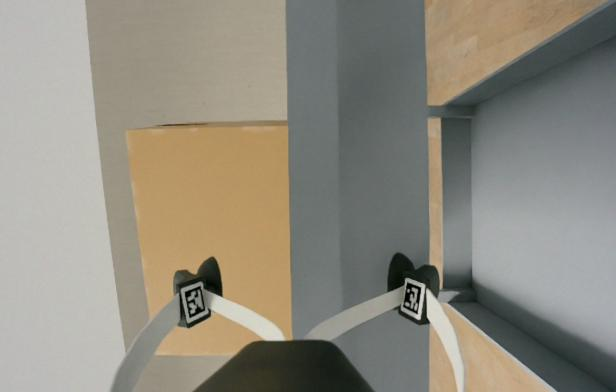

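Request:
move --blocking false --cameras '[]' --r2 '{"joints":{"gripper_m":0.0}}'

Request:
wait --seconds 3 --cameras '["r2_head_camera","r2_wrist_camera"]'

Scene clock: 1400.77 s.
move: r2 moving
r1: as last shown
r1.lidar_m: 4.98 0.33 0.25 - 0.25 0.25 0.54 1.20 1.18 2.75 2.90 2.03
r1.motor_effort: lift_m=+20(20) arm_m=+4(4) wheel_0=-7(8) wheel_1=+7(7) wheel_2=+0(0)
r1.servo_current: wrist_yaw_rad=39(65) wrist_pitch_rad=46(46) wrist_roll_rad=52(52) gripper_m=39(46)
r1.contact_limits: strafe_m 0.6
r1.wrist_depth_mm: - 134 - - 375 237 173 / - 121 143 - 382 229 175 / - 125 166 - 389 243 176 / 109 135 211 - 389 231 178 / 215 - - - 394 232 178 / 1008 1229 193 1160 191 232 178 / 768 759 750 153 364 208 178
r2.base_odometry: x=-1.504 y=-1.121 heading=+0.401
r2.turned_by_wheels: +0.000
r2.turned_by_imu: +0.000
r2.base_tilt: forward=-0.7 right=+0.1
r2.lidar_m: 0.41 0.45 3.10 3.07 2.23 2.04 2.76 2.09 1.71 1.69 1.85 0.44
r2.base_status: not commanded
r2.joint_positions: lift_m=+0.690 arm_m=+0.000 wrist_yaw_rad=+0.000 wrist_pitch_rad=+0.004 wrist_roll_rad=+1.570 gripper_m=+0.083
r2.joint_status: gripper_m moving
r2.measured_speeds: all 0
r2.motor_effort: lift_m=+21(21) arm_m=+4(4) wheel_0=+4(5) wheel_1=+4(5) wheel_2=-6(6)
r2.servo_current: wrist_yaw_rad=46(52) wrist_pitch_rad=46(52) wrist_roll_rad=52(65) gripper_m=124(124)
r2.contact_limits: translate_m 0.2
r2.hand_pose: x=+0.4593 y=-0.0874 z=+0.8667 quat_wxyz=(+0.708, +0.707, +0.002, -0.001) (m; r2's base frame)
r2.wrist_depth_mm: - - - 183 243 1708 1182 / - - - 183 242 1537 - / - - 442 184 243 831 - / - - 455 184 245 842 - / - - 473 185 245 842 - / - - 196 185 192 - - / - - 500 - 246 1756 517
pictures: none
No camera images: "cameras" was empty.

Scene clock: 1402.07 s.
earlier move: r2 done
r1.base_odometry: x=-2.037 y=-0.303 heading=-2.350
r1.turned_by_wheels: +0.000
r1.turned_by_imu: +0.000
r1.base_tilt: forward=-1.6 right=+1.3
r1.lidar_m: 4.99 0.34 0.25 - 0.25 0.25 0.54 1.21 1.19 2.78 2.91 2.03
r1.base_status: not commanded
r1.joint_positions: lift_m=+0.124 arm_m=+0.000 wrist_yaw_rad=+3.196 wrist_pitch_rad=+0.002 wrist_roll_rad=+0.000 gripper_m=+0.056
r1.joint_status: not commanded
r1.measured_speeds: all 0
r1.motor_effort: lift_m=+19(20) arm_m=+4(4) wheel_0=-8(8) wheel_1=+6(7) wheel_2=+0(0)
r1.servo_current: wrist_yaw_rad=52(78) wrist_pitch_rad=39(52) wrist_roll_rad=46(65) gripper_m=46(46)
r1.contact_limits: strafe_m 0.6
r1.hand_pose: x=-0.1219 y=+0.0716 z=+0.3019 quat_wxyz=(-0.027, -0.001, +0.000, +1.000) (m; r1's base frame)
r1.wrist_depth_mm: - 135 - - 375 236 174 / - 121 142 - 384 228 174 / - 125 165 - 387 244 176 / 109 135 211 - 392 230 177 / 214 - - - 394 231 177 / 1008 1205 194 1182 191 233 178 / 750 759 759 153 364 206 178
r2.base_odometry: x=-1.504 y=-1.121 heading=+0.402
r2.turned_by_wheels: +0.000
r2.turned_by_imu: +0.000
r2.base_tilt: forward=-0.7 right=+0.1
r2.lidar_m: 0.40 0.38 3.08 3.06 2.21 2.05 2.75 2.10 1.70 1.70 1.84 0.42
r2.base_status: not commanded
r2.joint_positions: lift_m=+0.690 arm_m=+0.000 wrist_yaw_rad=+0.000 wrist_pitch_rad=+0.004 wrist_roll_rad=+1.570 gripper_m=+0.001
r2.joint_status: all done
r2.measured_speeds: all 0
r2.motor_effort: lift_m=+21(21) arm_m=+4(4) wheel_0=+3(5) wheel_1=+4(5) wheel_2=-2(6)
r2.servo_current: wrist_yaw_rad=46(52) wrist_pitch_rad=46(52) wrist_roll_rad=52(65) gripper_m=85(169)
r2.contact_limits: translate_m 0.2
r2.hand_pose: x=+0.4593 y=-0.0874 z=+0.8667 quat_wxyz=(+0.708, +0.707, +0.002, -0.001) (m; r2's base frame)
r2.wrist_depth_mm: - - - 173 232 1708 1160 / - - - 174 234 788 - / - 517 436 175 235 831 - / - 459 449 176 236 831 - / - - 469 177 237 842 - / - - 193 178 184 - - / - - - - 240 1576 500
wait: 1.30 of 3 s (r2 has come to rest)
pictures: r2_head_camera, r2_wrist_camera
Images, in order (width x height): r2_head_camera 420x560, r2_wrist_camera 616x392.

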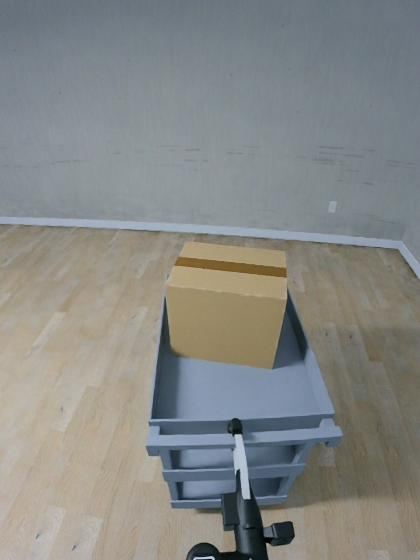

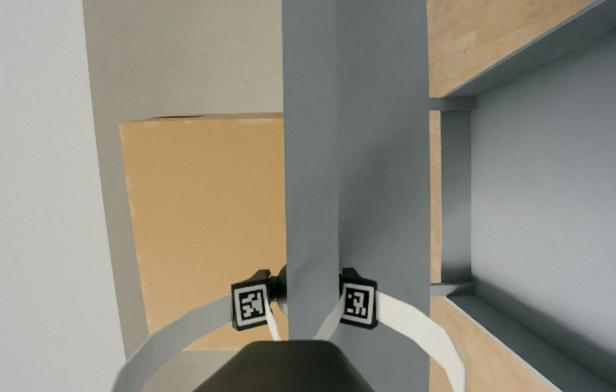

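Request:
move --blocking false --cameras '[]' --r2 '{"base":{"translate_m":-0.543,"strafe_m":0.458},"pace":"slow"}'

Request:
wait --seconds 4.5 --cameras '["r2_head_camera"]'

Request:
wait --seconds 5 --cameras '["r2_head_camera","r2_wrist_camera","r1_head_camera"]'

Scene clock: 1412.43 s.
move: r2 moving
r1: as last shown
r1.lidar_m: 5.00 0.31 0.25 - 0.25 0.25 0.53 1.21 1.19 2.76 2.93 2.01
r1.motor_effort: lift_m=+19(20) arm_m=+4(4) wheel_0=-8(8) wheel_1=+7(7) wheel_2=+0(0)
r1.servo_current: wrist_yaw_rad=72(72) wrist_pitch_rad=46(46) wrist_roll_rad=33(59) gripper_m=39(52)
r1.contact_limits: strafe_m 0.6
r1.wrist_depth_mm: - 135 - - 373 236 173 / - 120 143 - 382 228 175 / - 125 165 - 387 242 176 / 109 136 211 - 392 232 177 / 216 - - - 394 232 178 / 991 1205 193 1182 191 233 178 / 750 759 750 153 364 208 178
r2.base_odometry: x=-1.516 y=-1.117 heading=+0.402
r2.turned_by_wheels: +0.000
r2.turned_by_imu: +0.001
r2.base_tilt: forward=-0.7 right=+0.1
r2.lidar_m: 0.41 0.46 3.08 3.06 2.19 2.04 2.74 2.09 1.71 1.70 1.85 0.44
r2.base_status: translate_m moving; strafe_m moving
r2.joint_positions: lift_m=+0.690 arm_m=+0.000 wrist_yaw_rad=+0.000 wrist_pitch_rad=+0.004 wrist_roll_rad=+1.570 gripper_m=+0.001
r2.joint_status: not commanded
r2.measured_speeds: translate_m=-0.040 strafe_m=+0.033 rotate_rad=-0.002 lift_m=+0.000 arm_m=+0.000 wrist_yaw_rad=+0.000 wrist_pitch_rad=+0.000 wrist_roll_rad=+0.000
r2.motor_effort: lift_m=+21(21) arm_m=+4(4) wheel_0=-10(11) wheel_1=+5(5) wheel_2=+10(11)
r2.servo_current: wrist_yaw_rad=52(52) wrist_pitch_rad=46(46) wrist_roll_rad=52(59) gripper_m=85(91)
r2.hand_pose: x=+0.4593 y=-0.0874 z=+0.8667 quat_wxyz=(+0.708, +0.707, +0.002, -0.001) (m; r2's base frame)
r2.wrist_depth_mm: - - - 173 233 1618 1160 / - - - 174 234 788 - / - 480 433 175 236 831 - / - 459 449 176 236 842 - / - - 466 177 237 842 - / - - 193 179 183 - - / - - - - 240 1618 500
pictures: none
No camera images: "cameras" was empty.

Scene clock: 1416.93 s.
earlier move: r2 moving
r1.base_odometry: x=-2.037 y=-0.303 heading=-2.350
r1.turned_by_wheels: +0.000
r1.turned_by_imu: +0.000
r1.base_tilt: forward=-1.6 right=+1.3
r1.lidar_m: 5.01 0.34 0.25 - 0.25 0.25 0.56 1.22 1.20 2.78 2.93 1.60
r1.base_status: not commanded
r1.joint_positions: lift_m=+0.124 arm_m=+0.000 wrist_yaw_rad=+3.196 wrist_pitch_rad=+0.002 wrist_roll_rad=+0.000 gripper_m=+0.056
r1.joint_status: not commanded
r1.measured_speeds: all 0
r1.motor_effort: lift_m=+19(20) arm_m=+4(4) wheel_0=-8(8) wheel_1=+7(7) wheel_2=+0(0)
r1.servo_current: wrist_yaw_rad=59(72) wrist_pitch_rad=46(52) wrist_roll_rad=46(65) gripper_m=39(52)
r1.contact_limits: strafe_m 0.6
r1.hand_pose: x=-0.1219 y=+0.0716 z=+0.3019 quat_wxyz=(-0.027, -0.001, +0.000, +1.000) (m; r1's base frame)
r1.wrist_depth_mm: - 134 - - 375 237 173 / - 121 142 - 379 227 174 / - 125 166 - 387 242 176 / 109 135 211 - 392 231 177 / 215 - - - 394 232 178 / 1008 1205 195 1205 190 233 178 / 750 759 759 153 364 207 178
r2.base_odometry: x=-1.936 y=-0.987 heading=+0.401
r2.turned_by_wheels: -0.001
r2.turned_by_imu: -0.005
r2.base_tilt: forward=-0.7 right=+0.1
r2.lidar_m: 0.51 3.47 2.85 2.82 1.78 1.60 2.34 2.38 1.92 1.92 0.31 0.30
r2.base_status: translate_m moving; strafe_m moving
r2.joint_positions: lift_m=+0.690 arm_m=+0.000 wrist_yaw_rad=-0.012 wrist_pitch_rad=+0.004 wrist_roll_rad=+1.570 gripper_m=+0.001
r2.joint_status: not commanded
r2.measured_speeds: translate_m=-0.076 strafe_m=+0.063 rotate_rad=-0.001 lift_m=+0.000 arm_m=+0.000 wrist_yaw_rad=-0.001 wrist_pitch_rad=+0.000 wrist_roll_rad=+0.000
r2.motor_effort: lift_m=+21(21) arm_m=+4(5) wheel_0=-15(18) wheel_1=+2(6) wheel_2=+1(11)
r2.servo_current: wrist_yaw_rad=72(72) wrist_pitch_rad=46(52) wrist_roll_rad=52(59) gripper_m=78(91)
r2.hand_pose: x=+0.4582 y=-0.0909 z=+0.8667 quat_wxyz=(+0.707, +0.707, -0.003, -0.006) (m; r2's base frame)
r2.wrist_depth_mm: - 357 357 - - - - / - 449 433 - - - - / - - - - - - 508 / - - - - - 1537 473 / - - - - - 1708 1182 / - - 191 145 180 375 1138 / - - - - - 1863 1182
wait: 4.50 s; no rest
pictures: r2_head_camera
Images, in order (width x height): r2_head_camera 420x560.

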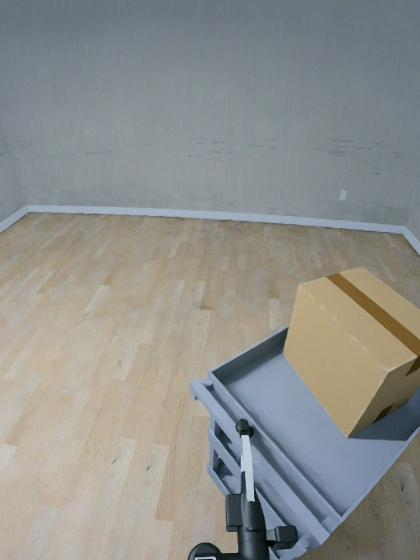

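Scene clock: 1420.27 s.
earlier move: r2 done
r1.base_odometry: x=-2.037 y=-0.303 heading=-2.350
r1.turned_by_wheels: +0.000
r1.turned_by_imu: +0.000
r1.base_tilt: forward=-1.6 right=+1.3
r1.lidar_m: 5.00 0.34 0.25 - 0.25 0.25 0.54 1.23 1.17 2.74 2.89 1.32
r1.base_status: not commanded
r1.joint_positions: lift_m=+0.124 arm_m=+0.000 wrist_yaw_rad=+3.196 wrist_pitch_rad=+0.002 wrist_roll_rad=+0.000 gripper_m=+0.056
r1.joint_status: not commanded
r1.measured_speeds: all 0
r1.motor_effort: lift_m=+19(20) arm_m=+4(4) wheel_0=-8(8) wheel_1=+7(7) wheel_2=+0(0)
r1.servo_current: wrist_yaw_rad=46(72) wrist_pitch_rad=46(52) wrist_roll_rad=46(72) gripper_m=39(52)
r1.contact_limits: strafe_m 0.6
r1.hand_pose: x=-0.1219 y=+0.0716 z=+0.3019 quat_wxyz=(-0.027, -0.001, +0.000, +1.000) (m; r1's base frame)
r1.wrist_depth_mm: - 134 - - 375 237 174 / - 121 143 - 379 227 174 / - 125 165 - 384 242 175 / 109 136 211 - 392 232 177 / 216 - - - 397 231 178 / 1008 1229 193 1182 191 233 178 / 750 759 741 153 362 207 178
r2.base_odometry: x=-2.182 y=-0.911 heading=+0.400
r2.turned_by_wheels: +0.000
r2.turned_by_imu: -0.004
r2.base_tilt: forward=-0.7 right=+0.1
r2.lidar_m: 0.47 3.35 2.72 2.70 1.50 1.33 2.15 2.38 2.06 2.04 0.29 0.31
r2.base_status: done
r2.joint_positions: lift_m=+0.690 arm_m=+0.000 wrist_yaw_rad=-0.022 wrist_pitch_rad=+0.004 wrist_roll_rad=+1.570 gripper_m=+0.001
r2.joint_status: not commanded
r2.measured_speeds: all 0
r2.on_its_own: wrist_yaw_rad is at rest, and its servo_current (117 mA) is outside its rest range (0 to 104 mA)
r2.motor_effort: lift_m=+21(21) arm_m=+4(5) wheel_0=-15(20) wheel_1=+0(6) wheel_2=-3(11)
r2.servo_current: wrist_yaw_rad=117(143) wrist_pitch_rad=46(52) wrist_roll_rad=52(65) gripper_m=78(91)
r2.hand_pose: x=+0.4573 y=-0.0936 z=+0.8667 quat_wxyz=(+0.707, +0.707, -0.006, -0.009) (m; r2's base frame)
r2.wrist_depth_mm: - 373 - - - - - / - - - - - - - / - - - - - - - / - - - - - - 442 / - - - - - 379 415 / - - 190 131 160 1499 1182 / - - - - - 1863 1205
wait: 3.33 of 5 s (r2 has come to rest)
pictures: r1_head_camera, r2_head_camera, r2_wrist_camera
Images, in order (width x height): r1_head_camera 420x560, r2_head_camera 420x560, r2_wrist_camera 616x392.

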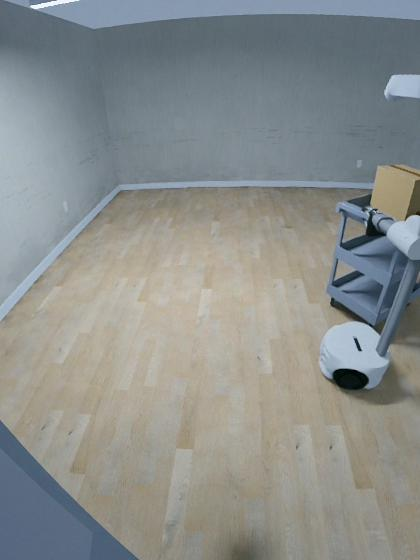

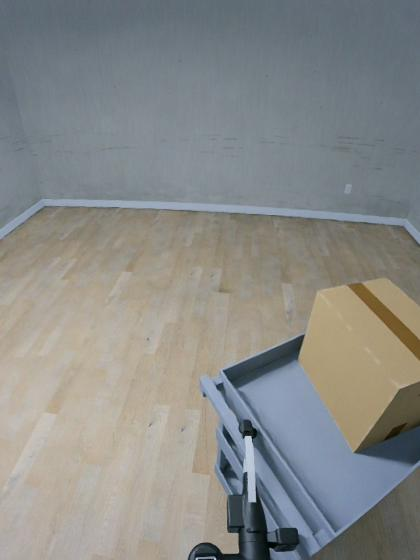

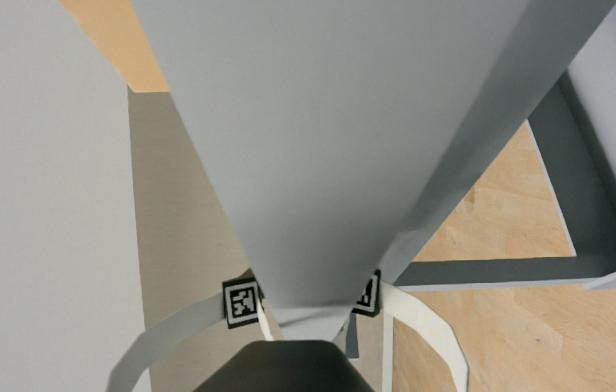

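Request:
move --blocking false --cameras '[]' --r2 '{"base":{"translate_m":-0.446,"strafe_m":0.06},"pace":"slow"}'

Request:
wait --seconds 6 --cameras '["r2_head_camera","r1_head_camera","r2_wrist_camera"]'

Scene clock: 1425.47 s.
move: r2 moving
r1: as last shown
r1.lidar_m: 5.00 0.35 0.25 - 0.25 0.25 0.55 1.21 1.18 2.78 2.94 1.31
r1.motor_effort: lift_m=+19(20) arm_m=+4(4) wheel_0=-7(8) wheel_1=+7(7) wheel_2=+0(0)
r1.servo_current: wrist_yaw_rad=52(65) wrist_pitch_rad=46(46) wrist_roll_rad=46(59) gripper_m=46(46)
r1.contact_limits: strafe_m 0.6
r1.wrist_depth_mm: - 134 - - 377 236 173 / - 121 143 - 382 228 175 / - 125 166 - 384 241 175 / 109 135 211 - 389 231 178 / 215 - - - 392 233 178 / 1008 1229 193 1160 191 232 178 / 750 759 759 153 364 208 178
r2.base_odometry: x=-2.194 y=-0.914 heading=+0.399
r2.turned_by_wheels: -0.002
r2.turned_by_imu: -0.001
r2.base_tilt: forward=-0.7 right=+0.1
r2.lidar_m: 0.49 3.39 2.72 2.70 1.51 1.31 2.13 2.35 2.05 2.04 0.29 0.32
r2.base_status: translate_m moving; strafe_m moving
r2.joint_positions: lift_m=+0.690 arm_m=+0.000 wrist_yaw_rad=-0.022 wrist_pitch_rad=+0.004 wrist_roll_rad=+1.570 gripper_m=+0.001
r2.joint_status: not commanded
r2.measured_speeds: translate_m=-0.049 strafe_m=+0.006 rotate_rad=+0.002 lift_m=+0.000 arm_m=+0.000 wrist_yaw_rad=+0.000 wrist_pitch_rad=+0.000 wrist_roll_rad=+0.000
r2.motor_effort: lift_m=+21(21) arm_m=+4(4) wheel_0=-12(19) wheel_1=-9(10) wheel_2=+3(3)
r2.servo_current: wrist_yaw_rad=130(130) wrist_pitch_rad=46(52) wrist_roll_rad=59(59) gripper_m=72(85)
r2.hand_pose: x=+0.4573 y=-0.0936 z=+0.8667 quat_wxyz=(+0.707, +0.707, -0.006, -0.009) (m; r2's base frame)
r2.wrist_depth_mm: - 373 - - - - - / - - - - - - - / - - - - - - - / - - - - - - 442 / - - - - - 377 415 / - - 191 130 160 1537 1182 / - - - - - 1808 1205
pictures: none
No camera images: "cameras" was empty.

Scene clock: 1430.73 s.
earlier move: r2 done
r1.base_odometry: x=-2.037 y=-0.303 heading=-2.350
r1.turned_by_wheels: +0.000
r1.turned_by_imu: +0.000
r1.base_tilt: forward=-1.6 right=+1.3
r1.lidar_m: 5.00 0.35 0.25 - 0.25 0.25 0.51 1.20 1.20 2.75 1.01 0.97
r1.base_status: not commanded
r1.joint_positions: lift_m=+0.124 arm_m=+0.000 wrist_yaw_rad=+3.196 wrist_pitch_rad=+0.002 wrist_roll_rad=+0.000 gripper_m=+0.056
r1.joint_status: not commanded
r1.measured_speeds: all 0
r1.motor_effort: lift_m=+20(20) arm_m=+4(4) wheel_0=-8(8) wheel_1=+7(7) wheel_2=+0(0)
r1.servo_current: wrist_yaw_rad=65(72) wrist_pitch_rad=52(52) wrist_roll_rad=46(72) gripper_m=39(46)
r1.contact_limits: strafe_m 0.6
r1.hand_pose: x=-0.1219 y=+0.0716 z=+0.3019 quat_wxyz=(-0.027, -0.001, +0.000, +1.000) (m; r1's base frame)
r1.wrist_depth_mm: - 135 - - 377 236 173 / - 121 142 - 379 228 174 / - 125 165 - 387 242 175 / 109 135 211 - 389 231 177 / 215 - - - 392 231 178 / 1008 1205 194 1160 190 233 178 / 750 750 750 153 364 207 178
r2.base_odometry: x=-2.616 y=-1.029 heading=+0.400
r2.turned_by_wheels: +0.001
r2.turned_by_imu: +0.003
r2.base_tilt: forward=-0.7 right=+0.1
r2.lidar_m: 0.44 3.39 2.75 2.71 0.96 0.98 1.69 1.88 2.06 2.04 0.34 0.32
r2.base_status: done
r2.joint_positions: lift_m=+0.690 arm_m=+0.000 wrist_yaw_rad=+0.004 wrist_pitch_rad=+0.004 wrist_roll_rad=+1.570 gripper_m=+0.001
r2.joint_status: not commanded
r2.measured_speeds: all 0
r2.motor_effort: lift_m=+21(21) arm_m=+4(5) wheel_0=-3(19) wheel_1=-5(10) wheel_2=+7(13)
r2.servo_current: wrist_yaw_rad=46(143) wrist_pitch_rad=39(52) wrist_roll_rad=46(59) gripper_m=72(91)
r2.hand_pose: x=+0.4596 y=-0.0863 z=+0.8667 quat_wxyz=(+0.708, +0.707, +0.003, +0.000) (m; r2's base frame)
r2.wrist_depth_mm: - 342 336 - 131 - - / - 384 389 - 147 - - / - 500 462 - 166 - - / - - - 105 186 1397 517 / - - - 124 227 1618 473 / - - 189 151 181 1576 1182 / - - - - 349 359 1078
wait: 5.27 of 6 s (r2 has come to rest)
pictures: r1_head_camera, r2_head_camera, r2_wrist_camera
Images, in order (width x height): r1_head_camera 420x560, r2_head_camera 420x560, r2_wrist_camera 616x392.

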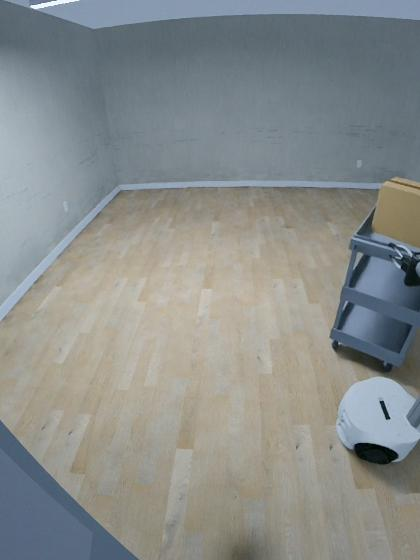

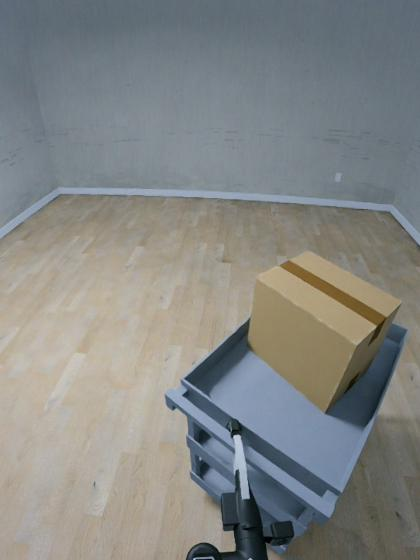

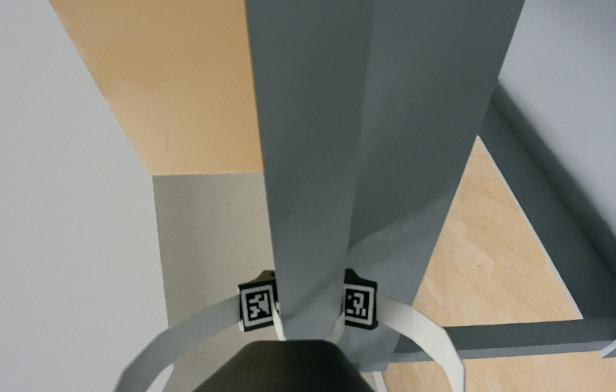

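Request:
move --blocking false --cameras '[]' --r2 '{"base":{"translate_m":-0.35,"strafe_m":0.045},"pace":"slow","contact_limits":{"translate_m":0.3,"strafe_m":0.3}}'

Request:
wait --seconds 6 --cameras '["r2_head_camera","r1_head_camera","r1_head_right_camera","r1_head_left_camera","r2_head_left_camera","r2_head_right_camera"]'

r2: "contact_limits": translate_m and strafe_m are given together and make one move, which takes one limit: state it under one of them only
Scene clock: 1441.27 s.
r1.base_odometry: x=-2.037 y=-0.303 heading=-2.350
r1.turned_by_wheels: +0.000
r1.turned_by_imu: +0.000
r1.base_tilt: forward=-1.6 right=+1.3
r1.lidar_m: 5.00 0.35 0.25 - 0.25 0.25 0.55 1.21 1.18 2.78 1.01 0.94
r1.base_status: not commanded
r1.joint_positions: lift_m=+0.124 arm_m=+0.000 wrist_yaw_rad=+3.196 wrist_pitch_rad=+0.002 wrist_roll_rad=+0.000 gripper_m=+0.056
r1.joint_status: not commanded
r1.measured_speeds: all 0
r1.motor_effort: lift_m=+19(20) arm_m=+4(4) wheel_0=-8(8) wheel_1=+7(7) wheel_2=+0(0)
r1.servo_current: wrist_yaw_rad=52(72) wrist_pitch_rad=39(52) wrist_roll_rad=59(72) gripper_m=46(46)
r1.contact_limits: strafe_m 0.6
r1.hand_pose: x=-0.1219 y=+0.0716 z=+0.3019 quat_wxyz=(-0.027, -0.001, +0.000, +1.000) (m; r1's base frame)
r1.wrist_depth_mm: - 135 - - 375 237 173 / - 121 142 - 382 228 174 / - 125 166 - 389 242 176 / 109 135 211 - 392 230 177 / 215 - - - 397 232 177 / 1008 1205 194 1182 191 233 178 / 750 759 750 153 364 208 178
r2.base_odometry: x=-2.616 y=-1.029 heading=+0.400
r2.turned_by_wheels: +0.000
r2.turned_by_imu: +0.000
r2.base_tilt: forward=-0.7 right=+0.1
r2.lidar_m: 0.44 3.36 2.74 2.70 0.95 1.01 1.70 1.89 2.05 2.04 0.33 0.31
r2.base_status: done
r2.joint_positions: lift_m=+0.690 arm_m=+0.000 wrist_yaw_rad=+0.004 wrist_pitch_rad=+0.004 wrist_roll_rad=+1.570 gripper_m=+0.001
r2.joint_status: not commanded
r2.measured_speeds: all 0
r2.motor_effort: lift_m=+21(21) arm_m=+4(5) wheel_0=-3(19) wheel_1=-5(10) wheel_2=+7(13)
r2.servo_current: wrist_yaw_rad=46(143) wrist_pitch_rad=46(52) wrist_roll_rad=59(59) gripper_m=78(91)
r2.hand_pose: x=+0.4596 y=-0.0863 z=+0.8667 quat_wxyz=(+0.708, +0.707, +0.003, +0.000) (m; r2's base frame)
r2.wrist_depth_mm: - 340 336 - 131 - - / - 384 389 - 147 - - / - 500 469 - 167 - - / - - - 105 187 1366 521 / - - - 124 225 1576 473 / - - 189 151 181 1576 1205 / - - - - 349 359 1060
pictures: none

not run: a call was refused earlier in this reply.

Request:
move --blocking false --cameras '[]' --r2 '{"base":{"translate_m":-0.35,"strafe_m":0.045},"pace":"slow","contact_limits":{"translate_m":0.3}}'

Request:
wait --seconds 6 --cameras '["r2_head_camera","r1_head_camera","r2_head_left_camera","r2_head_right_camera"]'

Scene clock: 1448.63 s.
move: r2 moving
r1.base_odometry: x=-2.037 y=-0.303 heading=-2.350
r1.turned_by_wheels: +0.000
r1.turned_by_imu: +0.000
r1.base_tilt: forward=-1.6 right=+1.2
r1.lidar_m: 5.02 0.37 0.25 - 0.25 0.26 0.56 1.24 1.21 2.77 0.97 0.96
r1.base_status: not commanded
r1.joint_positions: lift_m=+0.124 arm_m=+0.000 wrist_yaw_rad=+3.196 wrist_pitch_rad=+0.002 wrist_roll_rad=+0.000 gripper_m=+0.056
r1.joint_status: not commanded
r1.measured_speeds: all 0
r1.motor_effort: lift_m=+19(20) arm_m=+4(4) wheel_0=-7(8) wheel_1=+7(7) wheel_2=+0(0)
r1.servo_current: wrist_yaw_rad=39(59) wrist_pitch_rad=39(52) wrist_roll_rad=39(52) gripper_m=46(46)
r1.contact_limits: strafe_m 0.6
r1.hand_pose: x=-0.1219 y=+0.0716 z=+0.3019 quat_wxyz=(-0.027, -0.001, +0.000, +1.000) (m; r1's base frame)
r1.wrist_depth_mm: - 135 - - 375 237 173 / - 121 142 - 379 228 174 / - 125 165 - 387 243 176 / 109 135 210 - 392 232 177 / 215 - - - 394 232 178 / 1008 1229 194 1182 191 233 178 / 759 750 750 154 364 208 178
r2.base_odometry: x=-2.628 y=-1.033 heading=+0.400
r2.turned_by_wheels: +0.000
r2.turned_by_imu: +0.000
r2.base_tilt: forward=-0.6 right=+0.1
r2.lidar_m: 0.46 3.37 2.74 2.70 0.95 0.97 1.69 1.85 2.05 2.01 0.37 0.34
r2.base_status: translate_m moving; strafe_m moving
r2.joint_positions: lift_m=+0.690 arm_m=+0.000 wrist_yaw_rad=+0.004 wrist_pitch_rad=+0.004 wrist_roll_rad=+1.570 gripper_m=+0.001
r2.joint_status: not commanded
r2.measured_speeds: translate_m=-0.049 strafe_m=+0.006 rotate_rad=+0.001 lift_m=+0.000 arm_m=+0.000 wrist_yaw_rad=+0.000 wrist_pitch_rad=+0.000 wrist_roll_rad=+0.000
r2.motor_effort: lift_m=+21(21) arm_m=+4(4) wheel_0=-9(9) wheel_1=-5(7) wheel_2=+12(12)
r2.servo_current: wrist_yaw_rad=39(65) wrist_pitch_rad=46(52) wrist_roll_rad=39(52) gripper_m=72(85)
r2.contact_limits: translate_m 0.3
r2.hand_pose: x=+0.4596 y=-0.0863 z=+0.8667 quat_wxyz=(+0.708, +0.707, +0.003, +0.000) (m; r2's base frame)
r2.wrist_depth_mm: - 340 334 - 133 - - / - 387 392 - 149 - - / - 492 459 - 169 - - / - - - 105 193 1499 521 / - - - 126 226 1576 473 / - - 189 153 182 1618 1205 / - - - - 349 355 1078
pictures: none
No camera images: "cameras" was empty.

Scene clock: 1452.93 s.
earlier move: r2 done
r1.base_odometry: x=-2.037 y=-0.303 heading=-2.350
r1.turned_by_wheels: +0.000
r1.turned_by_imu: +0.000
r1.base_tilt: forward=-1.6 right=+1.3
r1.lidar_m: 5.01 0.34 0.25 - 0.25 0.25 0.52 1.23 1.18 2.77 0.73 0.83
r1.base_status: not commanded
r1.joint_positions: lift_m=+0.124 arm_m=+0.000 wrist_yaw_rad=+3.196 wrist_pitch_rad=+0.002 wrist_roll_rad=+0.000 gripper_m=+0.056
r1.joint_status: not commanded
r1.measured_speeds: all 0
r1.motor_effort: lift_m=+20(20) arm_m=+4(4) wheel_0=-7(8) wheel_1=+6(7) wheel_2=+0(0)
r1.servo_current: wrist_yaw_rad=59(72) wrist_pitch_rad=39(52) wrist_roll_rad=46(65) gripper_m=33(52)
r1.contact_limits: strafe_m 0.6
r1.hand_pose: x=-0.1219 y=+0.0716 z=+0.3019 quat_wxyz=(-0.027, -0.001, +0.000, +1.000) (m; r1's base frame)
r1.wrist_depth_mm: - 135 - - 375 236 173 / - 121 142 - 382 228 175 / - 125 166 - 387 241 176 / 109 135 211 - 389 232 177 / 216 - - - 394 232 178 / 1008 1229 193 1182 191 232 178 / 750 759 759 153 366 207 178
r2.base_odometry: x=-2.956 y=-1.124 heading=+0.400
r2.turned_by_wheels: +0.000
r2.turned_by_imu: +0.000
r2.base_tilt: forward=-0.7 right=+0.1
r2.lidar_m: 0.44 3.38 2.76 1.05 0.72 1.45 1.35 1.50 2.04 2.01 2.22 0.37
r2.base_status: done
r2.joint_positions: lift_m=+0.690 arm_m=+0.000 wrist_yaw_rad=+0.002 wrist_pitch_rad=+0.004 wrist_roll_rad=+1.570 gripper_m=+0.001
r2.joint_status: not commanded
r2.measured_speeds: all 0
r2.motor_effort: lift_m=+21(21) arm_m=+4(5) wheel_0=-7(12) wheel_1=-4(8) wheel_2=+5(13)
r2.servo_current: wrist_yaw_rad=52(65) wrist_pitch_rad=46(52) wrist_roll_rad=59(59) gripper_m=72(85)
r2.contact_limits: translate_m 0.3
r2.hand_pose: x=+0.4595 y=-0.0867 z=+0.8667 quat_wxyz=(+0.708, +0.707, +0.002, -0.001) (m; r2's base frame)
r2.wrist_depth_mm: - 362 362 123 176 - - / - 387 387 129 188 - - / - 433 427 140 203 - - / - - 480 149 214 - - / - - - 159 231 1756 - / - - 189 172 185 1537 488 / - - - - - 1499 1182
wait: 4.30 of 6 s (r2 has come to rest)
pictures: r1_head_camera, r2_head_camera, r2_head_left_camera, r2_head_right_camera
Images, in order (width x height): r1_head_camera 420x560, r2_head_camera 420x560, r2_head_left_camera 420x672, r2_head_right_camera 420x672.

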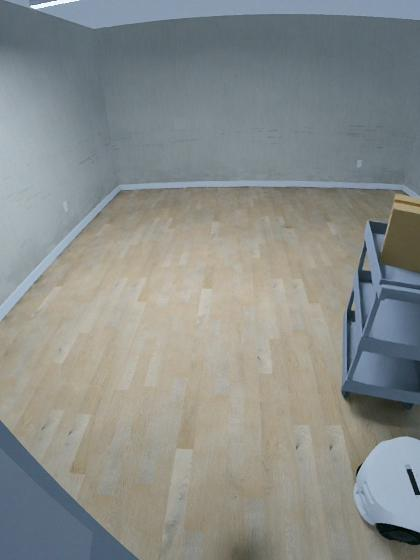

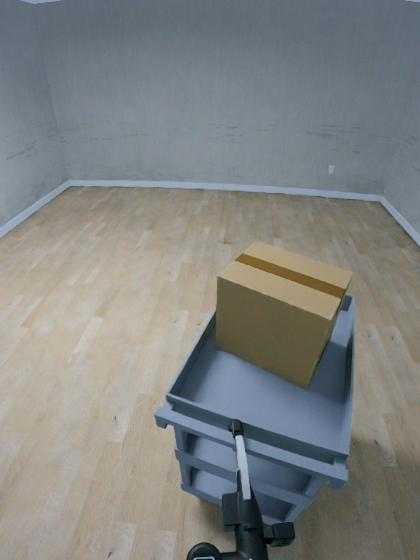

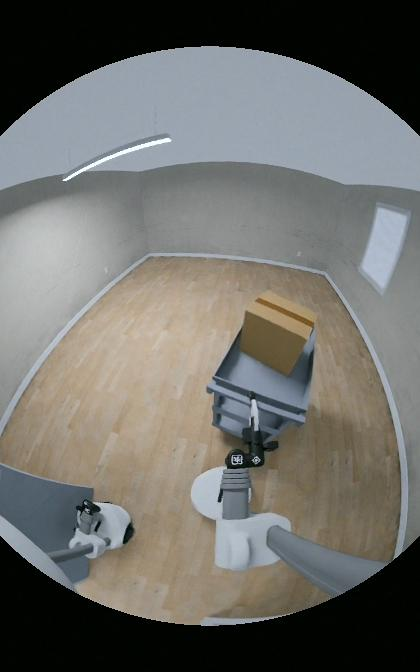

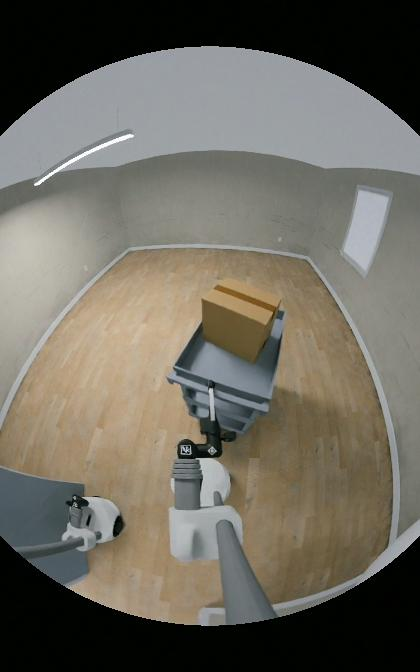

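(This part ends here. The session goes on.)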